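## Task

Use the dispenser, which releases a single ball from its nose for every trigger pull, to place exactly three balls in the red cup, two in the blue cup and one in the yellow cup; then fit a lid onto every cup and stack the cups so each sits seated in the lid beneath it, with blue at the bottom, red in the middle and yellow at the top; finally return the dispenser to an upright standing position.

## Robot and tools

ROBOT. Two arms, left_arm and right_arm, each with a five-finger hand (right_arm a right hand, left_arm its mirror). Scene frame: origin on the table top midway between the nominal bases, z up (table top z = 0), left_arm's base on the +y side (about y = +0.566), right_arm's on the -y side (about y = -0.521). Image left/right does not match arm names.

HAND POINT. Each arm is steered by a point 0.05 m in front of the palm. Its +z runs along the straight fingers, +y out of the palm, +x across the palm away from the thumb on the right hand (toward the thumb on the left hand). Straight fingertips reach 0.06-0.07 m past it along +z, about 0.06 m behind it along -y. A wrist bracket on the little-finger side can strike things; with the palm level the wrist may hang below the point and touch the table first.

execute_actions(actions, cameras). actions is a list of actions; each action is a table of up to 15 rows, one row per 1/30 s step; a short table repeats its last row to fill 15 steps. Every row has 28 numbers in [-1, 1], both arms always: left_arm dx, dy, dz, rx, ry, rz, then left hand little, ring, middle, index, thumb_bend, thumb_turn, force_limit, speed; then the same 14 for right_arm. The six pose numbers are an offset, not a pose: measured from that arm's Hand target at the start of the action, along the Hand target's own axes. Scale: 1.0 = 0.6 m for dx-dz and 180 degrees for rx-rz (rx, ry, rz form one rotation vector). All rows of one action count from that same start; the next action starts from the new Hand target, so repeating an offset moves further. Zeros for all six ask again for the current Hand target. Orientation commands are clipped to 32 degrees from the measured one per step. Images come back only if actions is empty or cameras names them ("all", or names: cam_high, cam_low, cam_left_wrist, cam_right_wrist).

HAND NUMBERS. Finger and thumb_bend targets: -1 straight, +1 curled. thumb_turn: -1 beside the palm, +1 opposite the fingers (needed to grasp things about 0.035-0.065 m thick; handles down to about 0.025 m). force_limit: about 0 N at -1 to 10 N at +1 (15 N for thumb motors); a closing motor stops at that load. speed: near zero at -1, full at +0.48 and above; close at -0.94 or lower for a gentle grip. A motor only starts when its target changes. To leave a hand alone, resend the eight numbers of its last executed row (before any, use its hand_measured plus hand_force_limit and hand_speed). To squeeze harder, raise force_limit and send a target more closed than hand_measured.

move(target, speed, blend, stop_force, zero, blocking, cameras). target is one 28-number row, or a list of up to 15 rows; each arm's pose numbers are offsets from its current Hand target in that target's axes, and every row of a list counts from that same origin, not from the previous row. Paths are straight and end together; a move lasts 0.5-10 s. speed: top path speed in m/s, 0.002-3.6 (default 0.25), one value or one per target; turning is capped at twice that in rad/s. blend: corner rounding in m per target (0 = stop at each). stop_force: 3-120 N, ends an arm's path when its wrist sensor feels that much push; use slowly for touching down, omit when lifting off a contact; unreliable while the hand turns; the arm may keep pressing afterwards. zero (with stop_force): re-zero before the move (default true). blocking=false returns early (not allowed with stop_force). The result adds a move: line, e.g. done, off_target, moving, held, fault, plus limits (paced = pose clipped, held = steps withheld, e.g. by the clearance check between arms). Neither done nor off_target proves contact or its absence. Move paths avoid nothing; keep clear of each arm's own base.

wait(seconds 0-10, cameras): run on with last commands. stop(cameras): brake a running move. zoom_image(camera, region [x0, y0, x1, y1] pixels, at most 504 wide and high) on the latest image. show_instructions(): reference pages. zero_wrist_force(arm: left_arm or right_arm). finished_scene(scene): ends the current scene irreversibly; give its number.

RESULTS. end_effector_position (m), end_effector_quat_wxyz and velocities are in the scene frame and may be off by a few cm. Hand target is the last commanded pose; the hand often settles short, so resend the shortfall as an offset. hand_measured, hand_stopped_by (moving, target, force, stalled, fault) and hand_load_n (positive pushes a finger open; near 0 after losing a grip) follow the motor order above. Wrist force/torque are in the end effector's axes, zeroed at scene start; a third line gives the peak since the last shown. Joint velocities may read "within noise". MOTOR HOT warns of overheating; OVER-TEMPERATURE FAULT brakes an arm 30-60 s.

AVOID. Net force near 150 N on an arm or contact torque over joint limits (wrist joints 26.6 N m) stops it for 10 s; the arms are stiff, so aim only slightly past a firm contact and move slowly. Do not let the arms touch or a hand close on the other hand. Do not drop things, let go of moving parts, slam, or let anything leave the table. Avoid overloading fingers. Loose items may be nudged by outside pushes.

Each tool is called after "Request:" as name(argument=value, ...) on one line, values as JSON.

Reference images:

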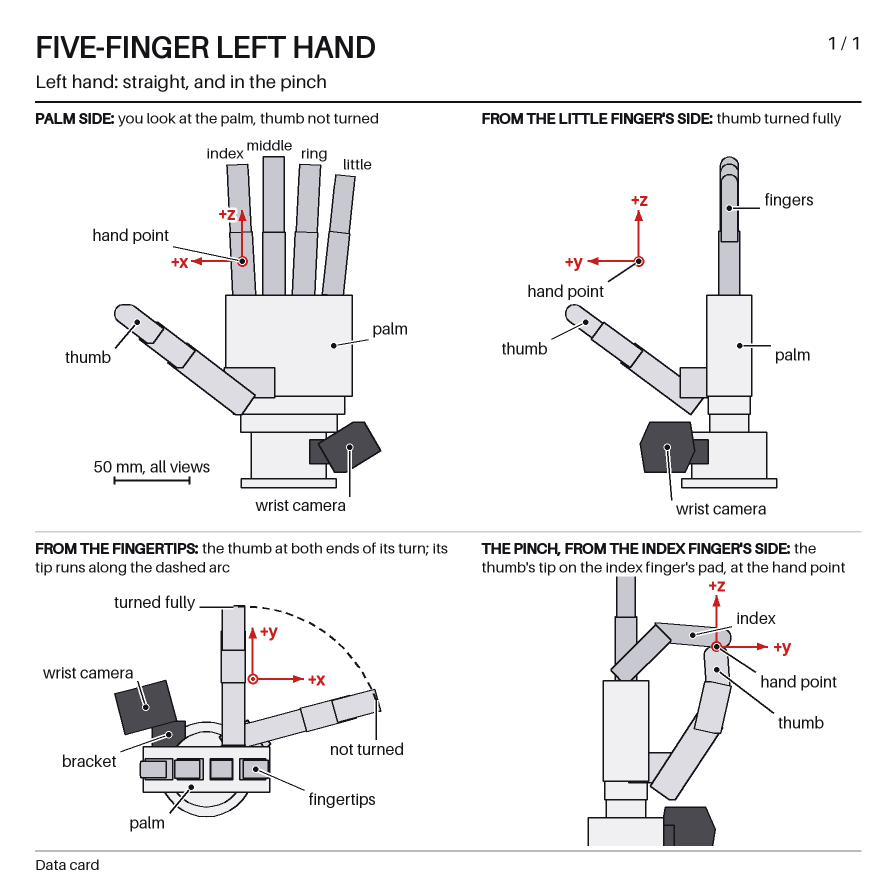

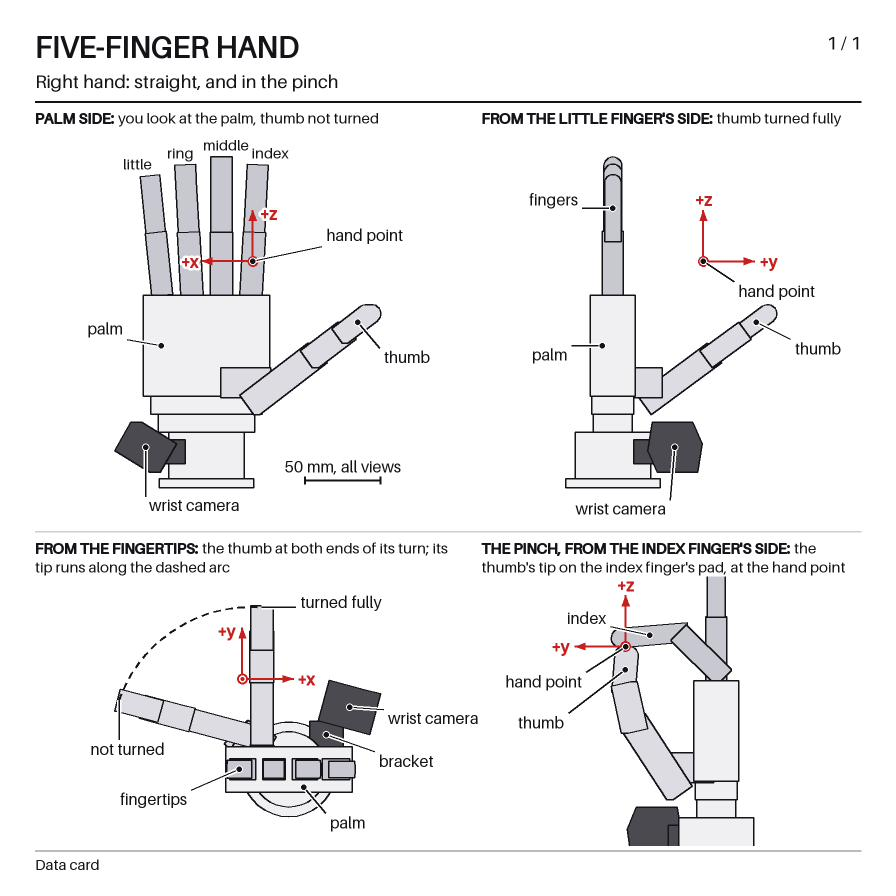

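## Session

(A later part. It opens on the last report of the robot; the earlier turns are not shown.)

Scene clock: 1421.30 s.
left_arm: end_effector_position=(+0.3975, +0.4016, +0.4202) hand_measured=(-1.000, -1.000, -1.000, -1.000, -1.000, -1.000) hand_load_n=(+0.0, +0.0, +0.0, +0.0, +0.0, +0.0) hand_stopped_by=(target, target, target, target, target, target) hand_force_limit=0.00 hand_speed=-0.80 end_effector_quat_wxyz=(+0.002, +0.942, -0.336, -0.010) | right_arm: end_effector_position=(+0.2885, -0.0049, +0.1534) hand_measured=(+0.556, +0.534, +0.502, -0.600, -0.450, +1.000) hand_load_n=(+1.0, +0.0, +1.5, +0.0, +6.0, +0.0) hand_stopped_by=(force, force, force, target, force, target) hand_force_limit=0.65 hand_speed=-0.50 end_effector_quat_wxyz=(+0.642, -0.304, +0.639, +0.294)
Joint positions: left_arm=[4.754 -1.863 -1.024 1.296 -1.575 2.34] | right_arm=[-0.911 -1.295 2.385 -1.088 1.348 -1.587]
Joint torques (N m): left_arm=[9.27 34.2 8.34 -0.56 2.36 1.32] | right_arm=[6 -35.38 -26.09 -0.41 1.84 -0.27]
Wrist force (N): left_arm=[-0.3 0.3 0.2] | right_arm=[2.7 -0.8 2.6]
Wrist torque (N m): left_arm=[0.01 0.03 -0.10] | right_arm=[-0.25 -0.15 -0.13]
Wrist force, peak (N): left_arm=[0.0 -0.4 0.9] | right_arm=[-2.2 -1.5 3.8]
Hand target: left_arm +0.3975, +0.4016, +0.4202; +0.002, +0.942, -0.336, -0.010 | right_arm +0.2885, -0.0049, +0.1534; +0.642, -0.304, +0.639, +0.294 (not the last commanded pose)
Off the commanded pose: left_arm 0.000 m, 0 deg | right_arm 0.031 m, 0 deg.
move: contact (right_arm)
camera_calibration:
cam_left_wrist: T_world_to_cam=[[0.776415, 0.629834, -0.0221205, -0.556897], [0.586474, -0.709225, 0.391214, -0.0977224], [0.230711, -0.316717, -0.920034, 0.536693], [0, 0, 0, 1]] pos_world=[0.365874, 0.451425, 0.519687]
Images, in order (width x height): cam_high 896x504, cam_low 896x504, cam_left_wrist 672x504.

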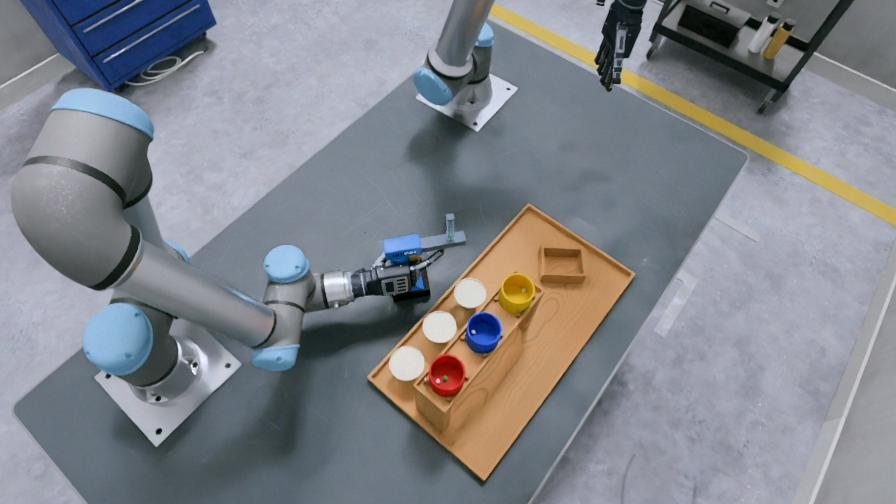

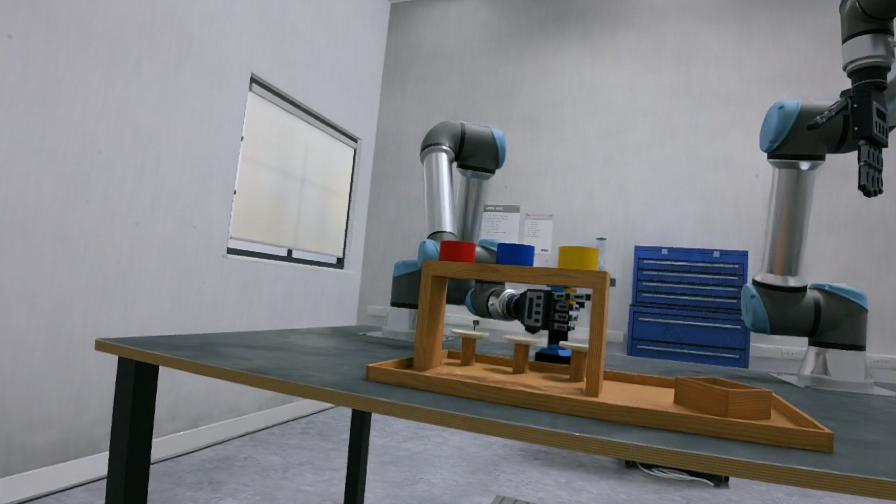

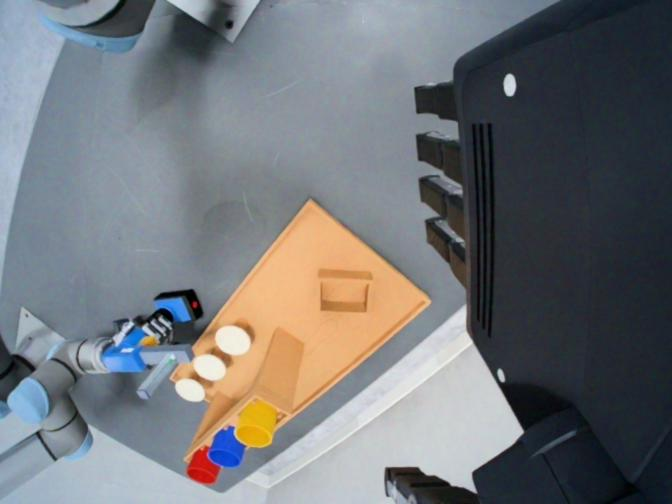

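Request:
move(target=[0,0,0,0,0,0,-1,-1,-1,-1,-1,-1,0,-0.8,0.03,0,0,0,0,0,0.9,0.9,0.9,-0.6,0.5,1,0.65,-0.5], speed=0.01, stop_force=7, cameras=["cam_low", "cam_left_wrist", "cam_high"])

Request:
zoom_image(camera="cam_high", region=[340, 160, 500, 320])

Request:
zoom_image(camera="cam_low", region=[500, 220, 640, 380])

Scene clock: 1436.07 s.
left_arm: end_effector_position=(+0.3975, +0.4016, +0.4202) hand_measured=(-1.000, -1.000, -1.000, -1.000, -1.000, -1.000) hand_load_n=(+0.0, +0.0, +0.0, +0.0, +0.0, +0.0) hand_stopped_by=(target, target, target, target, target, target) hand_force_limit=0.00 hand_speed=-0.80 end_effector_quat_wxyz=(+0.002, +0.942, -0.336, -0.010) | right_arm: end_effector_position=(+0.2886, -0.0051, +0.1354) hand_measured=(+0.556, +0.534, +0.502, -0.600, -0.450, +1.000) hand_load_n=(+0.0, +0.0, +2.0, +0.0, +5.5, +0.5) hand_stopped_by=(force, force, force, target, force, target) hand_force_limit=0.65 hand_speed=-0.50 end_effector_quat_wxyz=(+0.642, -0.304, +0.639, +0.294)
Joint positions: left_arm=[4.754 -1.863 -1.024 1.296 -1.575 2.34] | right_arm=[-0.912 -1.24 2.394 -1.152 1.347 -1.587]
Joint torques (N m): left_arm=[9.83 33.57 8.52 -0.4 2.26 1.55] | right_arm=[-7.15 -17.54 -1.81 -3.56 -2.15 0.58]
Wrist force (N): left_arm=[-0.5 0.0 0.5] | right_arm=[-3.0 0.4 1.4]
Wrist torque (N m): left_arm=[-0.06 0.07 -0.11] | right_arm=[-0.13 -0.01 -0.22]
Wrist force, peak (N): left_arm=[-0.8 0.0 0.6] | right_arm=[2.9 -0.9 2.7]
Hand target: left_arm +0.3975, +0.4016, +0.4202; +0.002, +0.942, -0.336, -0.010 | right_arm +0.2886, -0.0051, +0.1354; +0.642, -0.304, +0.639, +0.294
Off the commanded pose: left_arm 0.000 m, 0 deg | right_arm 0.000 m, 0 deg.
move: done
camera_calibration:
cam_left_wrist: T_world_to_cam=[[0.776415, 0.629834, -0.0221205, -0.556897], [0.586474, -0.709225, 0.391214, -0.0977224], [0.230711, -0.316717, -0.920034, 0.536693], [0, 0, 0, 1]] pos_world=[0.365874, 0.451425, 0.519687]
Images, in order (width x height): cam_high 896x504, cam_low 896x504, cam_left_wrist 672x504.

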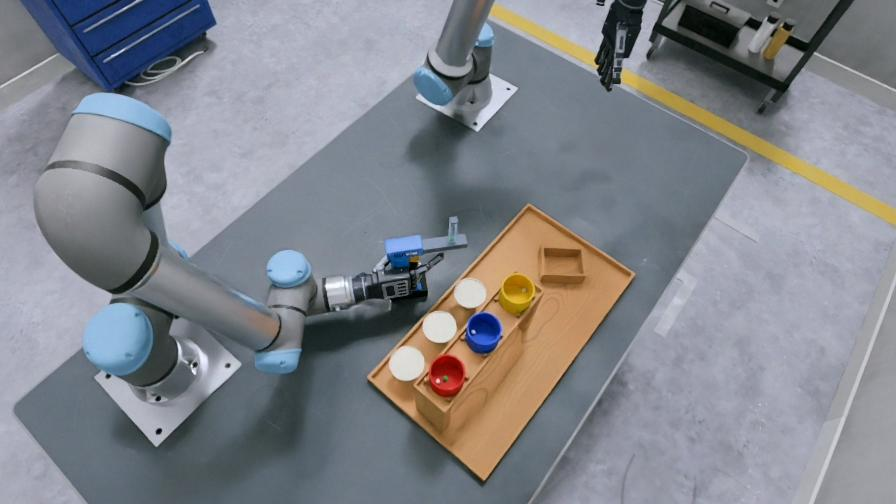

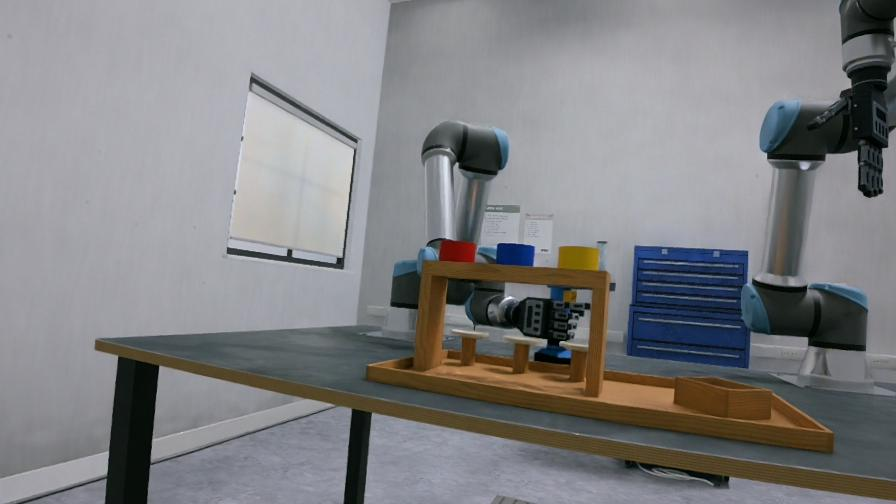

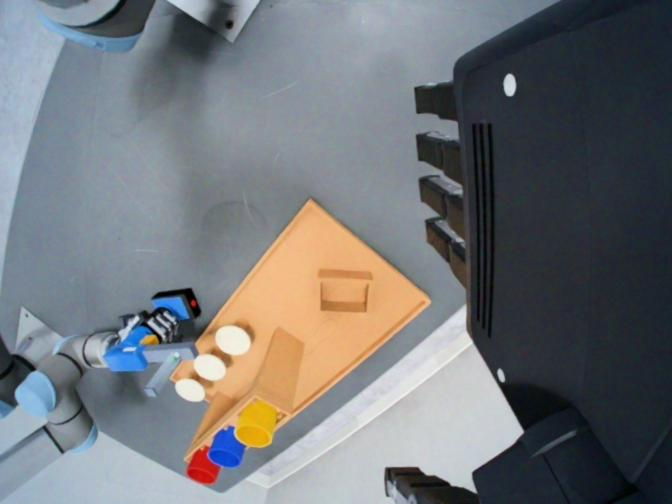

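Scaled by 3.150 from the camera's 896x504 image, which has a finer 1280x720 frame.

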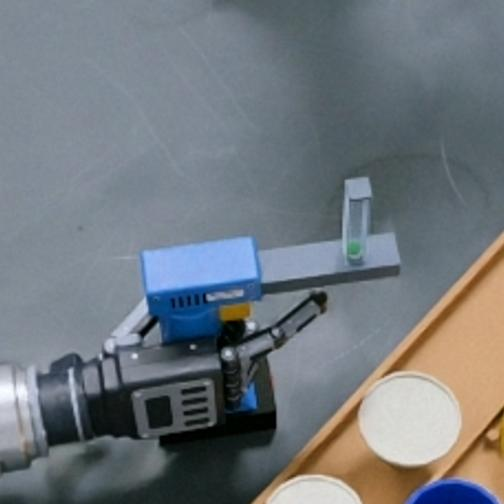

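Scaled by 3.150 from the camera's 896x504 image, which has a finer 1280x720 frame.

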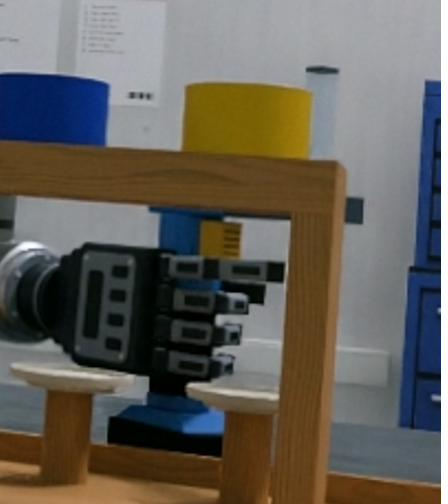

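Request:
move(target=[0,0,0,0,0,0,-1,-1,-1,-1,-1,-1,0,-0.8,0,0,0,0,0,0,-0.9,-0.9,-0.9,-1,-1,1,-0.35,-0.75], cameras=["cam_low", "cam_left_wrist", "cam_high", "cam_right_wrist"])

Request:
zoom_image(camera="cam_high", region=[340, 180, 500, 340])

Request:
zoom_image(camera="cam_low", region=[500, 220, 640, 380])

Request:
zoom_image(camera="cam_left_wrist", region=[80, 260, 240, 420])

Scene clock: 1451.60 s.
left_arm: end_effector_position=(+0.3975, +0.4016, +0.4202) hand_measured=(-1.000, -1.000, -1.000, -1.000, -1.000, -1.000) hand_load_n=(+0.0, +0.0, +0.0, +0.0, +0.0, +0.0) hand_stopped_by=(target, target, target, target, target, target) hand_force_limit=0.00 hand_speed=-0.80 end_effector_quat_wxyz=(+0.002, +0.942, -0.336, -0.010) | right_arm: end_effector_position=(+0.2887, -0.0051, +0.1354) hand_measured=(-0.900, -0.900, -0.900, -1.000, -1.000, +1.000) hand_load_n=(+0.0, +0.0, +0.0, +0.0, +0.0, +0.0) hand_stopped_by=(target, target, target, target, target, target) hand_force_limit=-0.35 hand_speed=-0.75 end_effector_quat_wxyz=(+0.642, -0.304, +0.639, +0.294)
Joint positions: left_arm=[4.754 -1.863 -1.024 1.296 -1.575 2.34] | right_arm=[-0.912 -1.24 2.394 -1.152 1.347 -1.587]
Joint torques (N m): left_arm=[8.5 34.18 7.57 -0.52 2.27 1.39] | right_arm=[0.32 -21.57 -3.39 -3.12 -1.77 1.37]
Wrist force (N): left_arm=[-0.2 0.1 0.5] | right_arm=[-2.1 -0.7 2.6]
Wrist torque (N m): left_arm=[-0.02 0.02 -0.09] | right_arm=[-0.20 -0.05 -0.23]
Wrist force, peak (N): left_arm=[-0.1 -0.2 1.0] | right_arm=[-3.4 0.3 1.5]
Hand target: left_arm +0.3975, +0.4016, +0.4202; +0.002, +0.942, -0.336, -0.010 | right_arm +0.2886, -0.0051, +0.1354; +0.642, -0.304, +0.639, +0.294
Off the commanded pose: left_arm 0.000 m, 0 deg | right_arm 0.000 m, 0 deg.
move: done
camera_calibration:
cam_left_wrist: T_world_to_cam=[[0.776415, 0.629834, -0.0221205, -0.556897], [0.586474, -0.709225, 0.391214, -0.0977224], [0.230711, -0.316717, -0.920034, 0.536693], [0, 0, 0, 1]] pos_world=[0.365874, 0.451425, 0.519687]
cam_right_wrist: T_world_to_cam=[[-0.71942, 0.615749, -0.321383, 0.252864], [-0.491688, -0.124665, 0.861801, 0.041159], [0.490588, 0.778018, 0.392443, -0.0728474], [0, 0, 0, 1]] pos_world=[0.237891, -0.0938931, 0.0743838]

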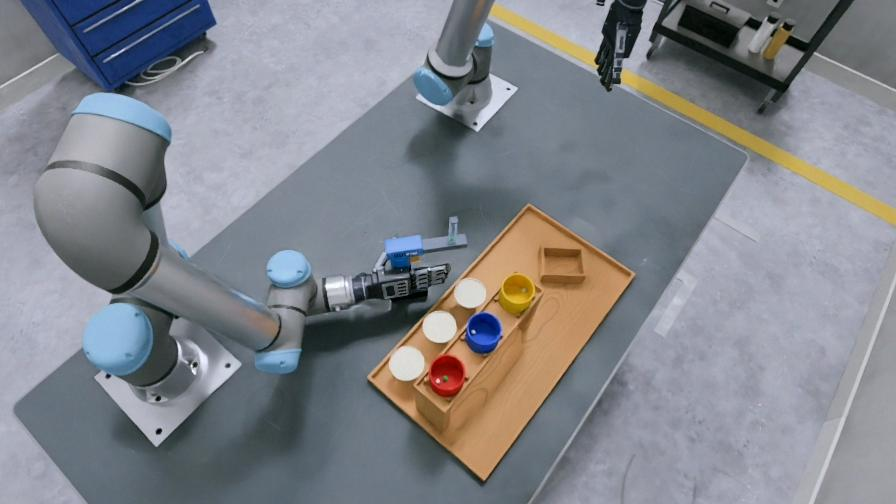

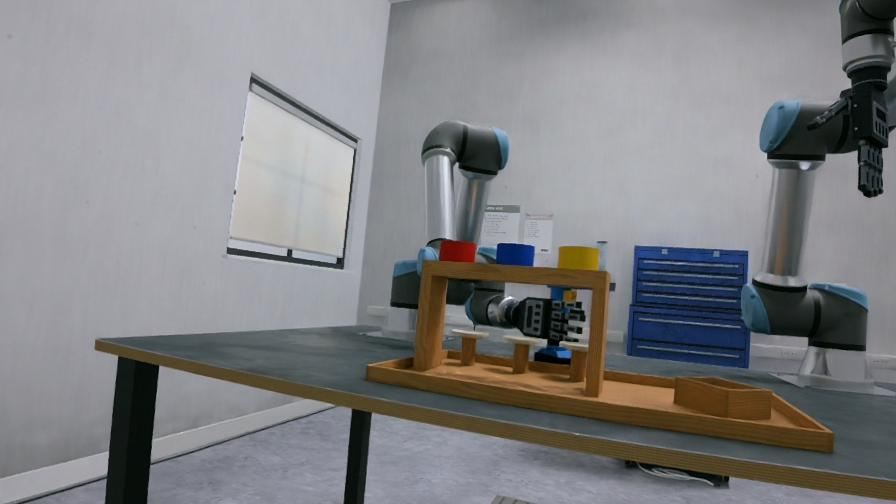

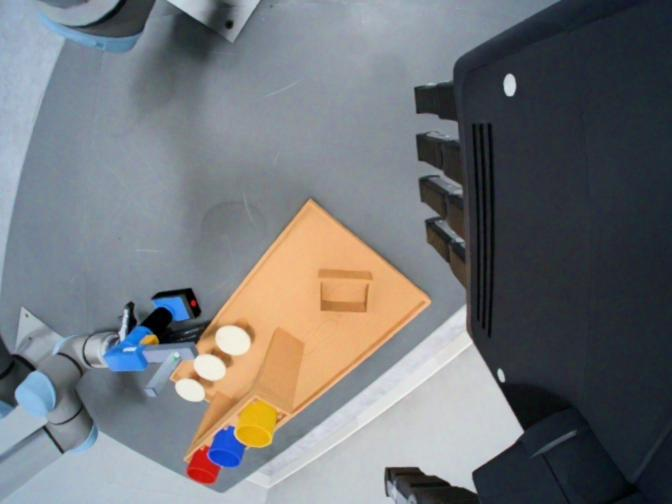

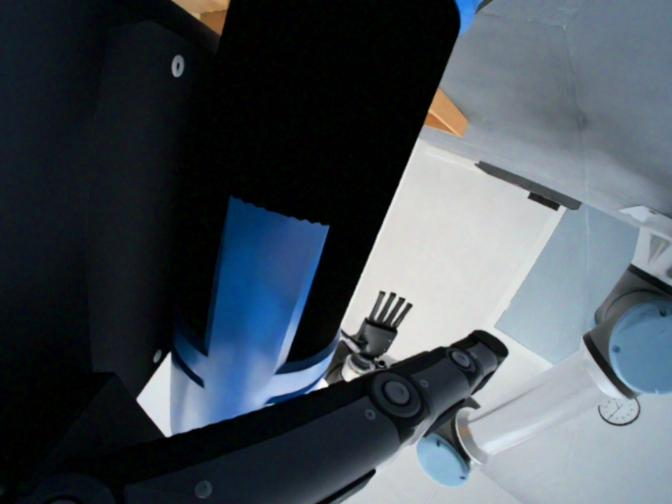

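Scaled by 3.150 from the camera's 896x504 image, which has a finer 1280x720 frame.

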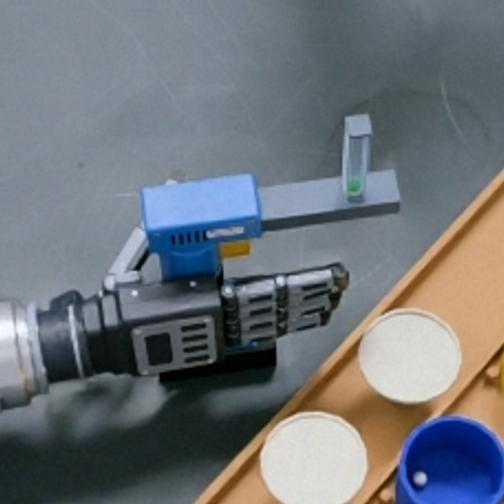

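Scaled by 3.150 from the camera's 896x504 image, which has a finer 1280x720 frame.

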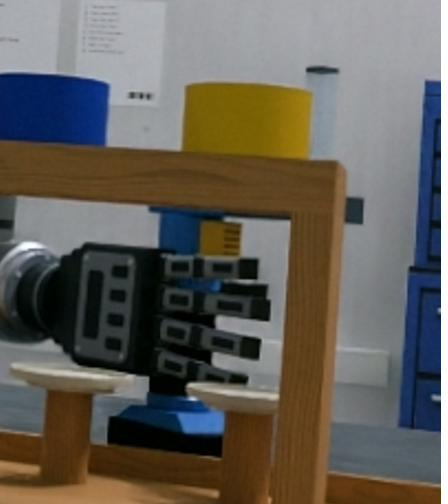

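Scaled by 3.150 from the camera's 672x504 image, which has a finer 960x720 frame.

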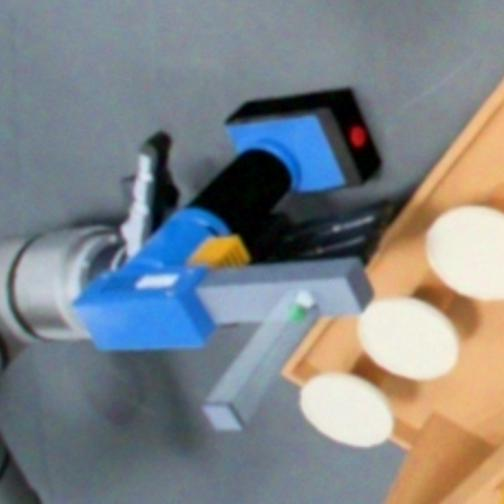

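Request:
move(target=[0,0,0,0,0,0,-1,-1,-1,-1,-1,-1,0,-0.8,-0.0033,-0.0374,0.0116,0.1611,0,0,-0.9,-0.9,-0.9,-1,-1,1,-0.35,-0.75], speed=0.08, cameras=["cam_low", "cam_left_wrist", "cam_high", "cam_right_wrist"])

Request:
zoom_image(camera="cam_high", region=[340, 180, 500, 340])

Request:
zoom_image(camera="cam_left_wrist", region=[80, 260, 240, 420])

Scene clock: 1523.80 s.
left_arm: end_effector_position=(+0.3975, +0.4016, +0.4202) hand_measured=(-1.000, -1.000, -1.000, -1.000, -1.000, -1.000) hand_load_n=(+0.0, +0.0, +0.0, +0.0, +0.0, +0.0) hand_stopped_by=(target, target, target, target, target, target) hand_force_limit=0.00 hand_speed=-0.80 end_effector_quat_wxyz=(+0.002, +0.942, -0.336, -0.010) | right_arm: end_effector_position=(+0.3103, -0.0141, +0.1377) hand_measured=(-0.900, -0.900, -0.900, -1.000, -1.000, +1.000) hand_load_n=(+0.0, +0.0, +0.0, +0.0, +0.5, +0.0) hand_stopped_by=(target, target, target, target, target, target) hand_force_limit=-0.35 hand_speed=-0.75 end_effector_quat_wxyz=(+0.698, -0.134, +0.692, +0.125)
Joint positions: left_arm=[4.754 -1.863 -1.024 1.296 -1.575 2.34] | right_arm=[-0.578 -1.174 2.269 -1.102 2.187 -1.59]
Joint torques (N m): left_arm=[8.61 33.92 7.8 -0.69 2.08 1.34] | right_arm=[5.26 -20.73 -22.52 0.88 2.08 -0.83]
Wrist force (N): left_arm=[-0.1 -0.2 0.8] | right_arm=[-2.4 -0.5 2.2]
Wrist torque (N m): left_arm=[-0.10 0.02 -0.08] | right_arm=[-0.14 -0.01 -0.09]
Wrist force, peak (N): left_arm=[-0.2 -0.1 0.9] | right_arm=[-2.4 -0.6 2.7]
Hand target: left_arm +0.3975, +0.4016, +0.4202; +0.002, +0.942, -0.336, -0.010 | right_arm +0.3103, -0.0141, +0.1377; +0.698, -0.134, +0.692, +0.124
Off the commanded pose: left_arm 0.000 m, 0 deg | right_arm 0.000 m, 0 deg.
move: done
camera_calibration:
cam_left_wrist: T_world_to_cam=[[0.776415, 0.629834, -0.0221205, -0.556897], [0.586474, -0.709225, 0.391214, -0.0977224], [0.230711, -0.316717, -0.920034, 0.536693], [0, 0, 0, 1]] pos_world=[0.365874, 0.451425, 0.519687]
cam_right_wrist: T_world_to_cam=[[-0.32877, 0.88845, -0.320261, 0.15727], [-0.496497, 0.125868, 0.858864, 0.0540668], [0.803368, 0.441378, 0.399731, -0.180186], [0, 0, 0, 1]] pos_world=[0.223305, -0.067002, 0.0759572]

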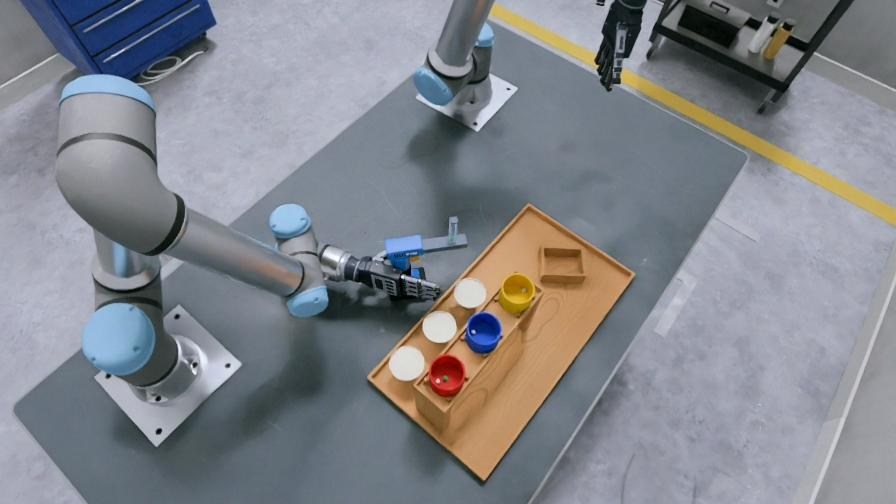

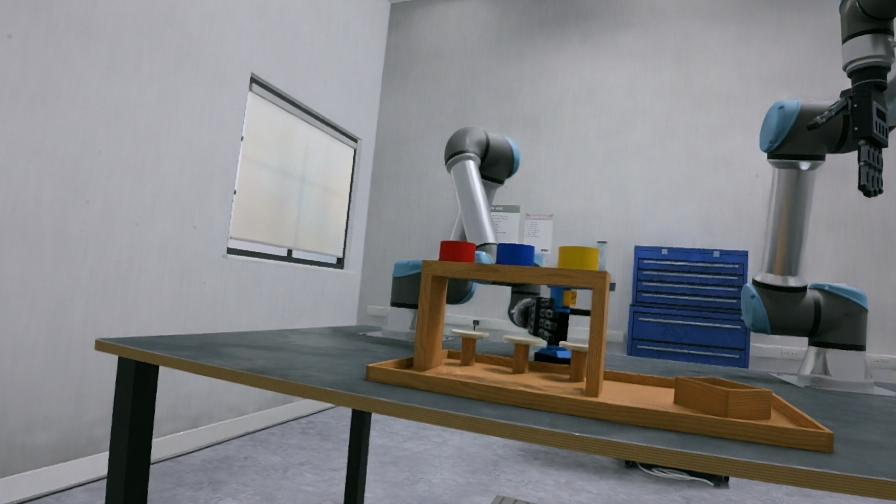

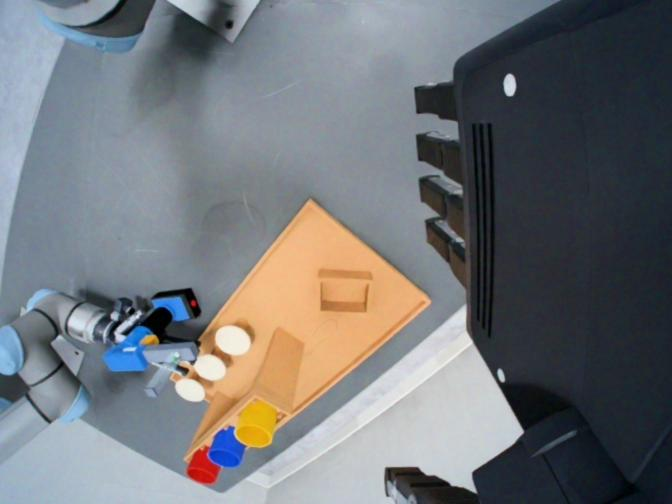

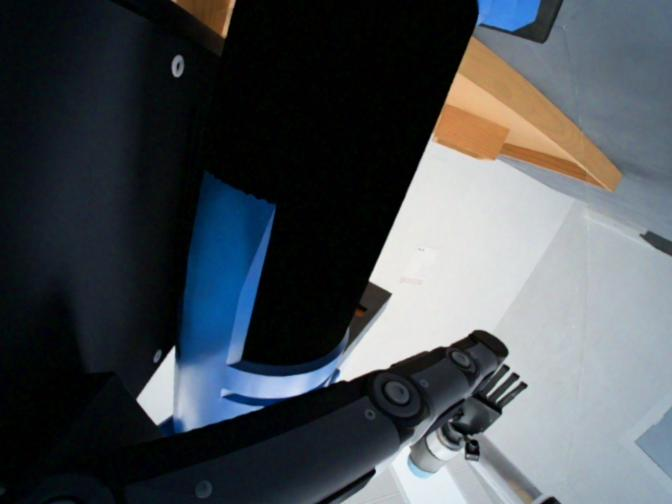

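Scaled by 3.150 from the camera's 896x504 image, which has a finer 1280x720 frame.

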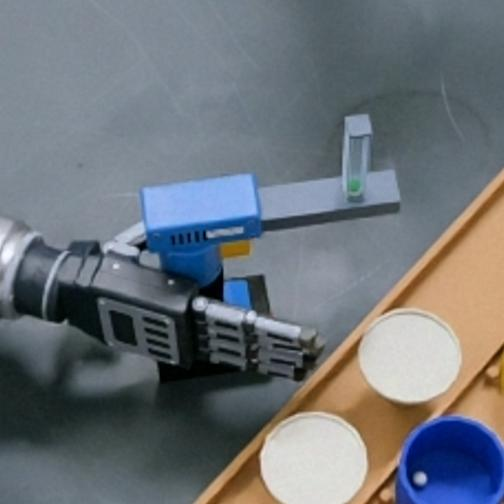

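Scaled by 3.150 from the camera's 672x504 image, which has a finer 960x720 frame.

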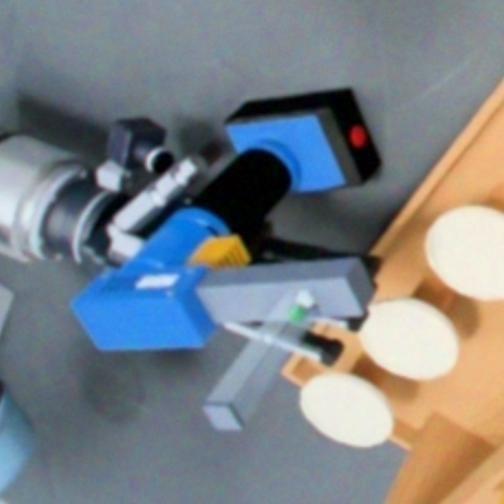

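Request:
move(target=[0,0,0,0,0,0,-1,-1,-1,-1,-1,-1,0,-0.8,0,0,0,0,0,0,1,1,1,-1,0.6,1,-0.25,-0.88], cameras=["cam_low", "cam_left_wrist", "cam_high", "cam_right_wrist"])

Request:
zoom_image(camera="cam_high", region=[340, 180, 500, 340])

Request:
zoom_image(camera="cam_left_wrist", region=[80, 260, 240, 420])

Request:
zoom_image(camera="cam_low", region=[500, 220, 640, 380])

Scene clock: 1538.47 s.
left_arm: end_effector_position=(+0.3975, +0.4016, +0.4202) hand_measured=(-1.000, -1.000, -1.000, -1.000, -1.000, -1.000) hand_load_n=(-0.5, +0.0, +0.0, +0.0, +0.0, +0.0) hand_stopped_by=(target, target, target, target, target, target) hand_force_limit=0.00 hand_speed=-0.80 end_effector_quat_wxyz=(+0.002, +0.942, -0.336, -0.010) | right_arm: end_effector_position=(+0.3103, -0.0141, +0.1377) hand_measured=(+0.582, +0.570, +0.336, -1.000, -0.356, +1.000) hand_load_n=(+6.5, +4.0, +4.0, +0.0, +7.0, +1.0) hand_stopped_by=(force, force, force, target, force, target) hand_force_limit=-0.25 hand_speed=-0.88 end_effector_quat_wxyz=(+0.698, -0.134, +0.692, +0.125)
Joint positions: left_arm=[4.754 -1.863 -1.024 1.296 -1.575 2.34] | right_arm=[-0.577 -1.174 2.268 -1.102 2.187 -1.59]
Joint torques (N m): left_arm=[9.24 33.76 8.18 -0.72 1.72 1.48] | right_arm=[0.82 -22.39 -19.42 0.73 2.09 1.19]
Wrist force (N): left_arm=[0.0 0.0 0.5] | right_arm=[-4.7 0.0 3.5]
Wrist torque (N m): left_arm=[-0.04 0.00 -0.08] | right_arm=[-0.16 -0.35 0.06]
Wrist force, peak (N): left_arm=[-0.2 -0.4 1.0] | right_arm=[-5.3 -0.1 3.1]
Hand target: left_arm +0.3975, +0.4016, +0.4202; +0.002, +0.942, -0.336, -0.010 | right_arm +0.3103, -0.0141, +0.1377; +0.698, -0.134, +0.692, +0.124
Off the commanded pose: left_arm 0.000 m, 0 deg | right_arm 0.000 m, 0 deg.
move: done
camera_calibration:
cam_left_wrist: T_world_to_cam=[[0.776415, 0.629834, -0.0221205, -0.556897], [0.586474, -0.709225, 0.391214, -0.0977224], [0.230711, -0.316717, -0.920034, 0.536693], [0, 0, 0, 1]] pos_world=[0.365874, 0.451425, 0.519687]
cam_right_wrist: T_world_to_cam=[[-0.328557, 0.888531, -0.320254, 0.157227], [-0.496466, 0.125981, 0.858866, 0.0540671], [0.803475, 0.441182, 0.399734, -0.180223], [0, 0, 0, 1]] pos_world=[0.223305, -0.0670014, 0.0759572]

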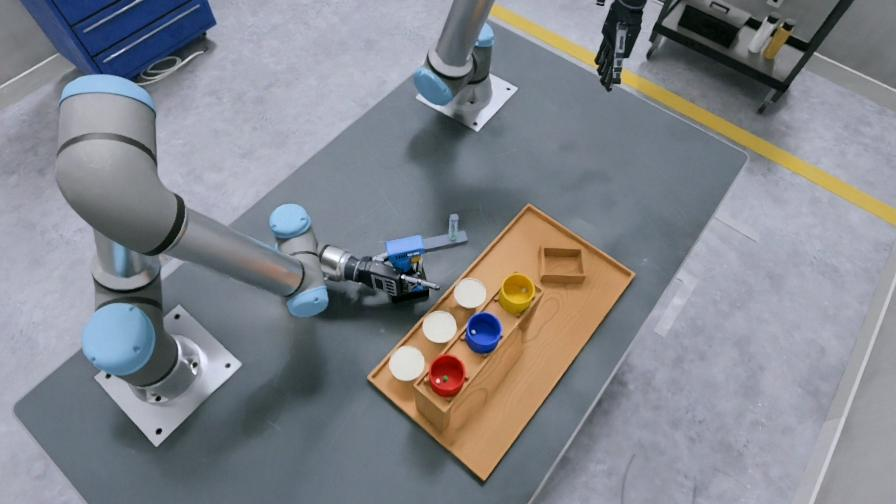

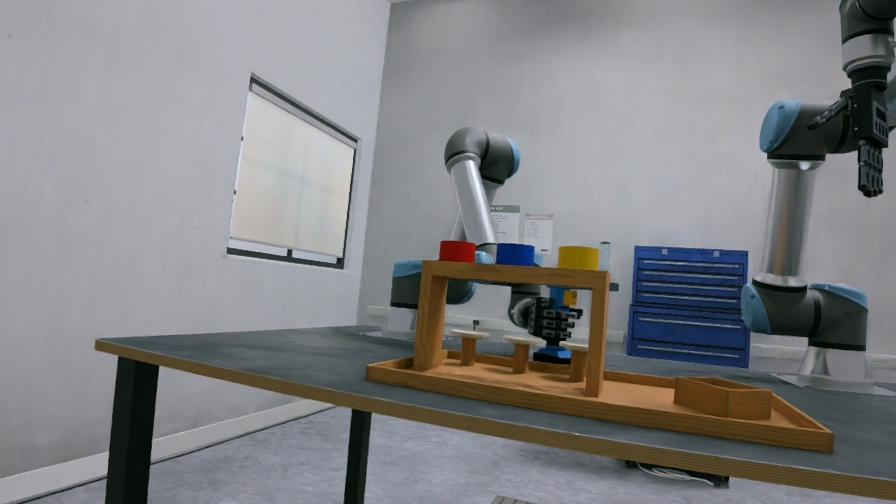

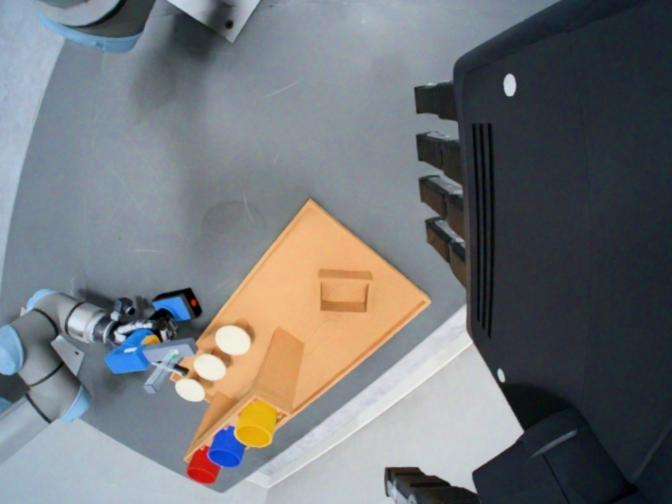

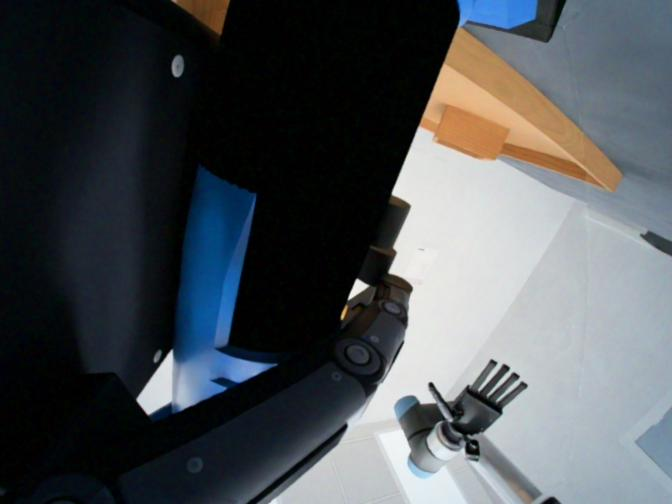

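Scaled by 3.150 from the camera's 896x504 image, which has a finer 1280x720 frame.

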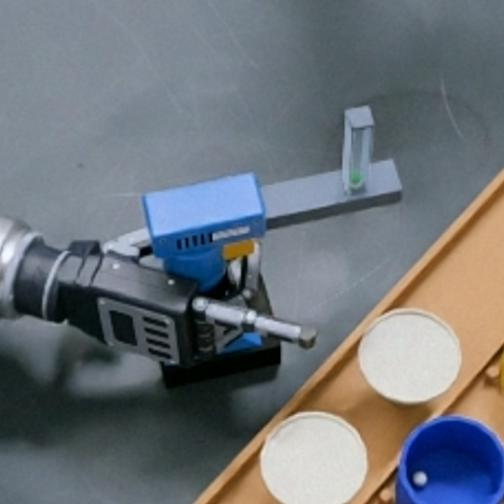

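Scaled by 3.150 from the camera's 672x504 image, which has a finer 960x720 frame.

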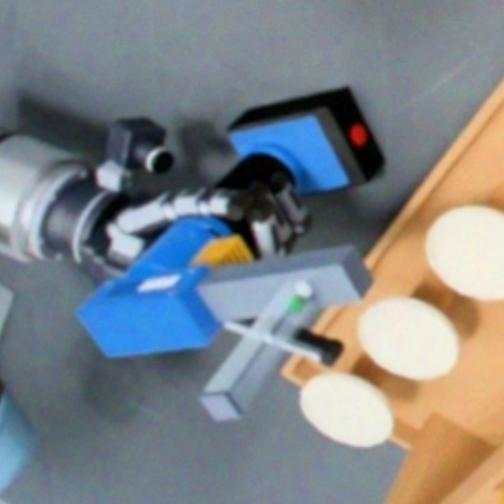

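Scaled by 3.150 from the camera's 896x504 image, which has a finer 1280x720 frame.

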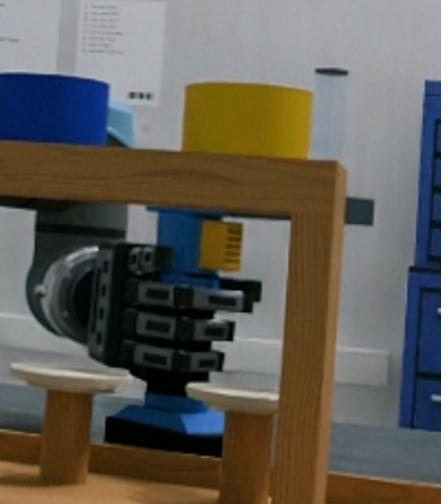

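Request:
move(target=[0,0,0,0,0,0,-1,-1,-1,-1,-1,-1,0,-0.8,-0.2167,0,0,0,0,0,1,1,1,-1,0.6,1,-0.25,-0.88], speed=0.08, cameras=["cam_low", "cam_left_wrist", "cam_high", "cam_right_wrist"])

Request:
zoom_image(camera="cam_low", region=[480, 120, 640, 320])

Request:
zoom_image(camera="cam_left_wrist", region=[60, 260, 260, 460])

Scene clock: 1564.07 s.
left_arm: end_effector_position=(+0.3975, +0.4016, +0.4202) hand_measured=(-1.000, -1.000, -1.000, -1.000, -1.000, -1.000) hand_load_n=(+0.0, +0.0, +0.0, +0.0, -0.5, +0.0) hand_stopped_by=(target, target, target, target, target, target) hand_force_limit=0.00 hand_speed=-0.80 end_effector_quat_wxyz=(+0.002, +0.942, -0.336, -0.010) | right_arm: end_effector_position=(+0.3089, -0.0127, +0.2676) hand_measured=(+0.582, +0.570, +0.336, -1.000, -0.356, +1.000) hand_load_n=(+1.5, +0.5, +4.0, +0.0, +6.0, +0.0) hand_stopped_by=(force, force, force, target, force, target) hand_force_limit=-0.25 hand_speed=-0.88 end_effector_quat_wxyz=(+0.698, -0.134, +0.692, +0.125)
Joint positions: left_arm=[4.754 -1.863 -1.024 1.296 -1.575 2.34] | right_arm=[-0.572 -1.47 2.16 -0.697 2.193 -1.59]
Joint torques (N m): left_arm=[8.24 33.67 7.69 -0.86 1.72 1.34] | right_arm=[5.91 -33.91 -31.91 0.09 2.16 1.61]
Wrist force (N): left_arm=[-0.1 -0.3 0.6] | right_arm=[2.5 -0.2 1.9]
Wrist torque (N m): left_arm=[-0.10 0.02 -0.07] | right_arm=[-0.07 -0.16 -0.15]
Wrist force, peak (N): left_arm=[-0.4 -0.3 0.9] | right_arm=[-5.3 -0.1 3.0]
Hand target: left_arm +0.3975, +0.4016, +0.4202; +0.002, +0.942, -0.336, -0.010 | right_arm +0.3089, -0.0126, +0.2677; +0.698, -0.134, +0.692, +0.124
Off the commanded pose: left_arm 0.000 m, 0 deg | right_arm 0.000 m, 0 deg.
move: done
camera_calibration:
cam_left_wrist: T_world_to_cam=[[0.776415, 0.629834, -0.0221205, -0.556897], [0.586474, -0.709225, 0.391214, -0.0977224], [0.230711, -0.316717, -0.920034, 0.536693], [0, 0, 0, 1]] pos_world=[0.365874, 0.451425, 0.519687]
cam_right_wrist: T_world_to_cam=[[-0.328557, 0.888531, -0.320254, 0.197035], [-0.496466, 0.125981, 0.858866, -0.0583836], [0.803475, 0.441182, 0.399734, -0.231685], [0, 0, 0, 1]] pos_world=[0.221905, -0.0655014, 0.205857]

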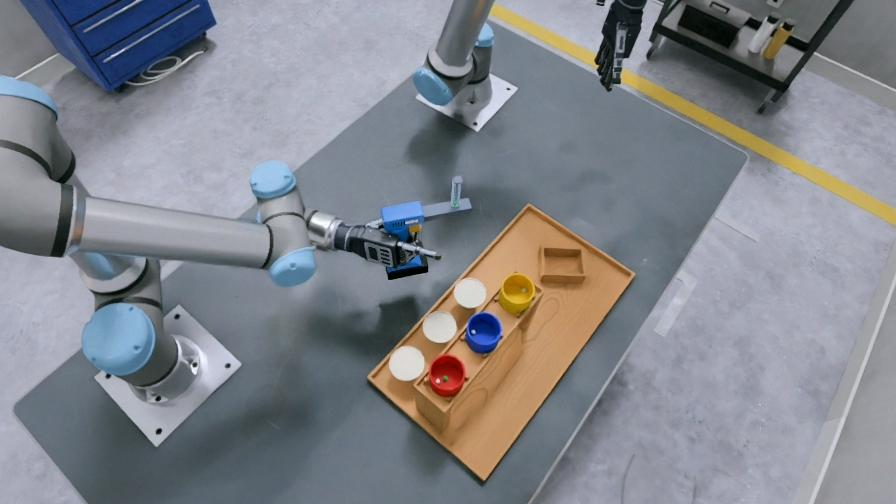

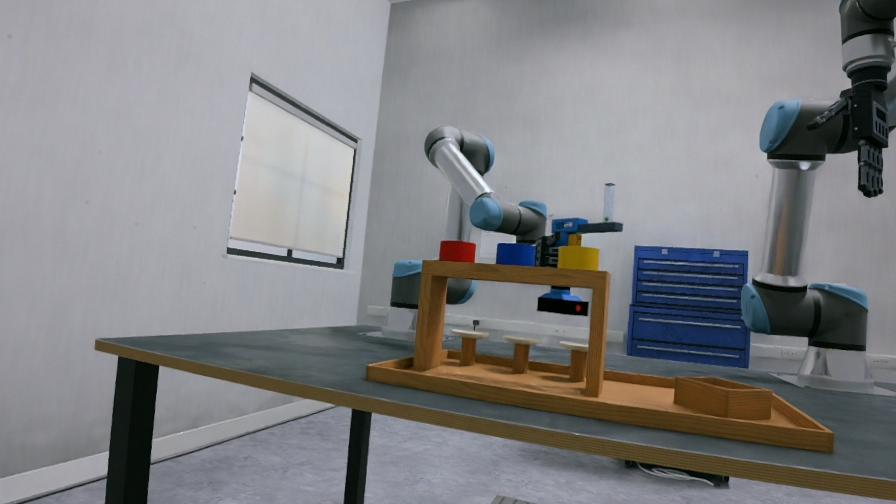

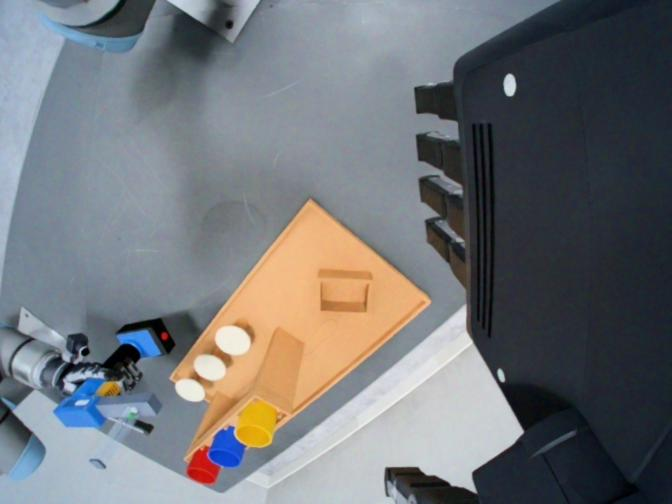

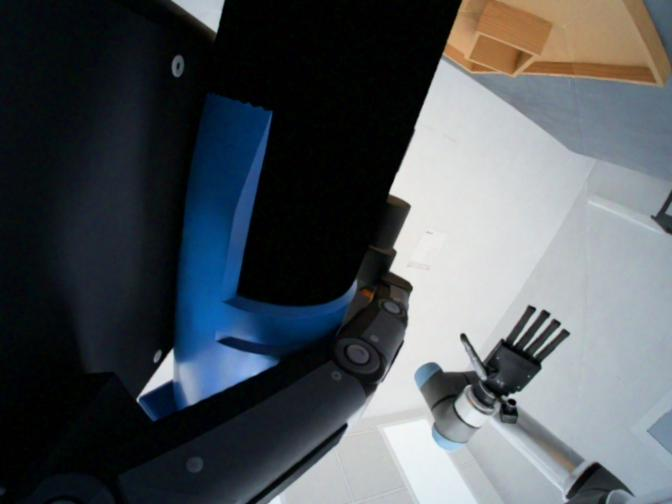

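Scaled by 2.520 from the camera's 896x504 image, which has a finer 1280x720 frame.

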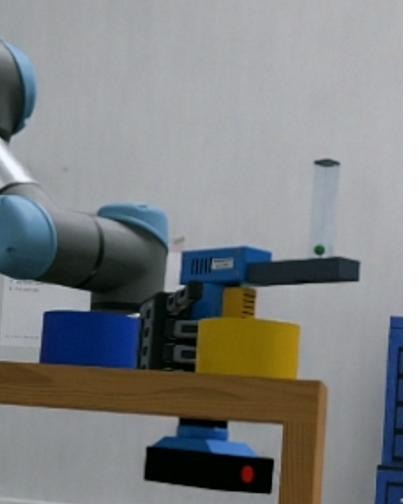

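Scaled by 2.520 from the camera's 672x504 image, which has a finer 960x720 frame.

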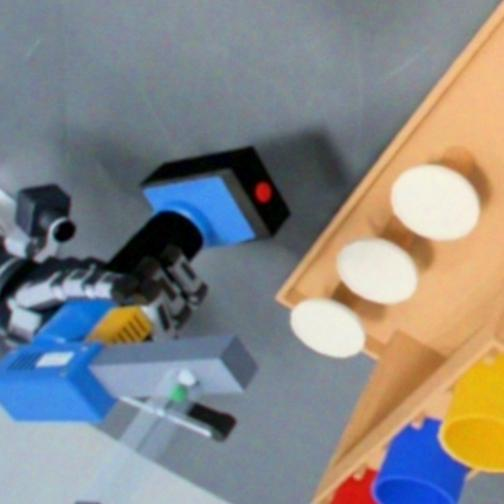

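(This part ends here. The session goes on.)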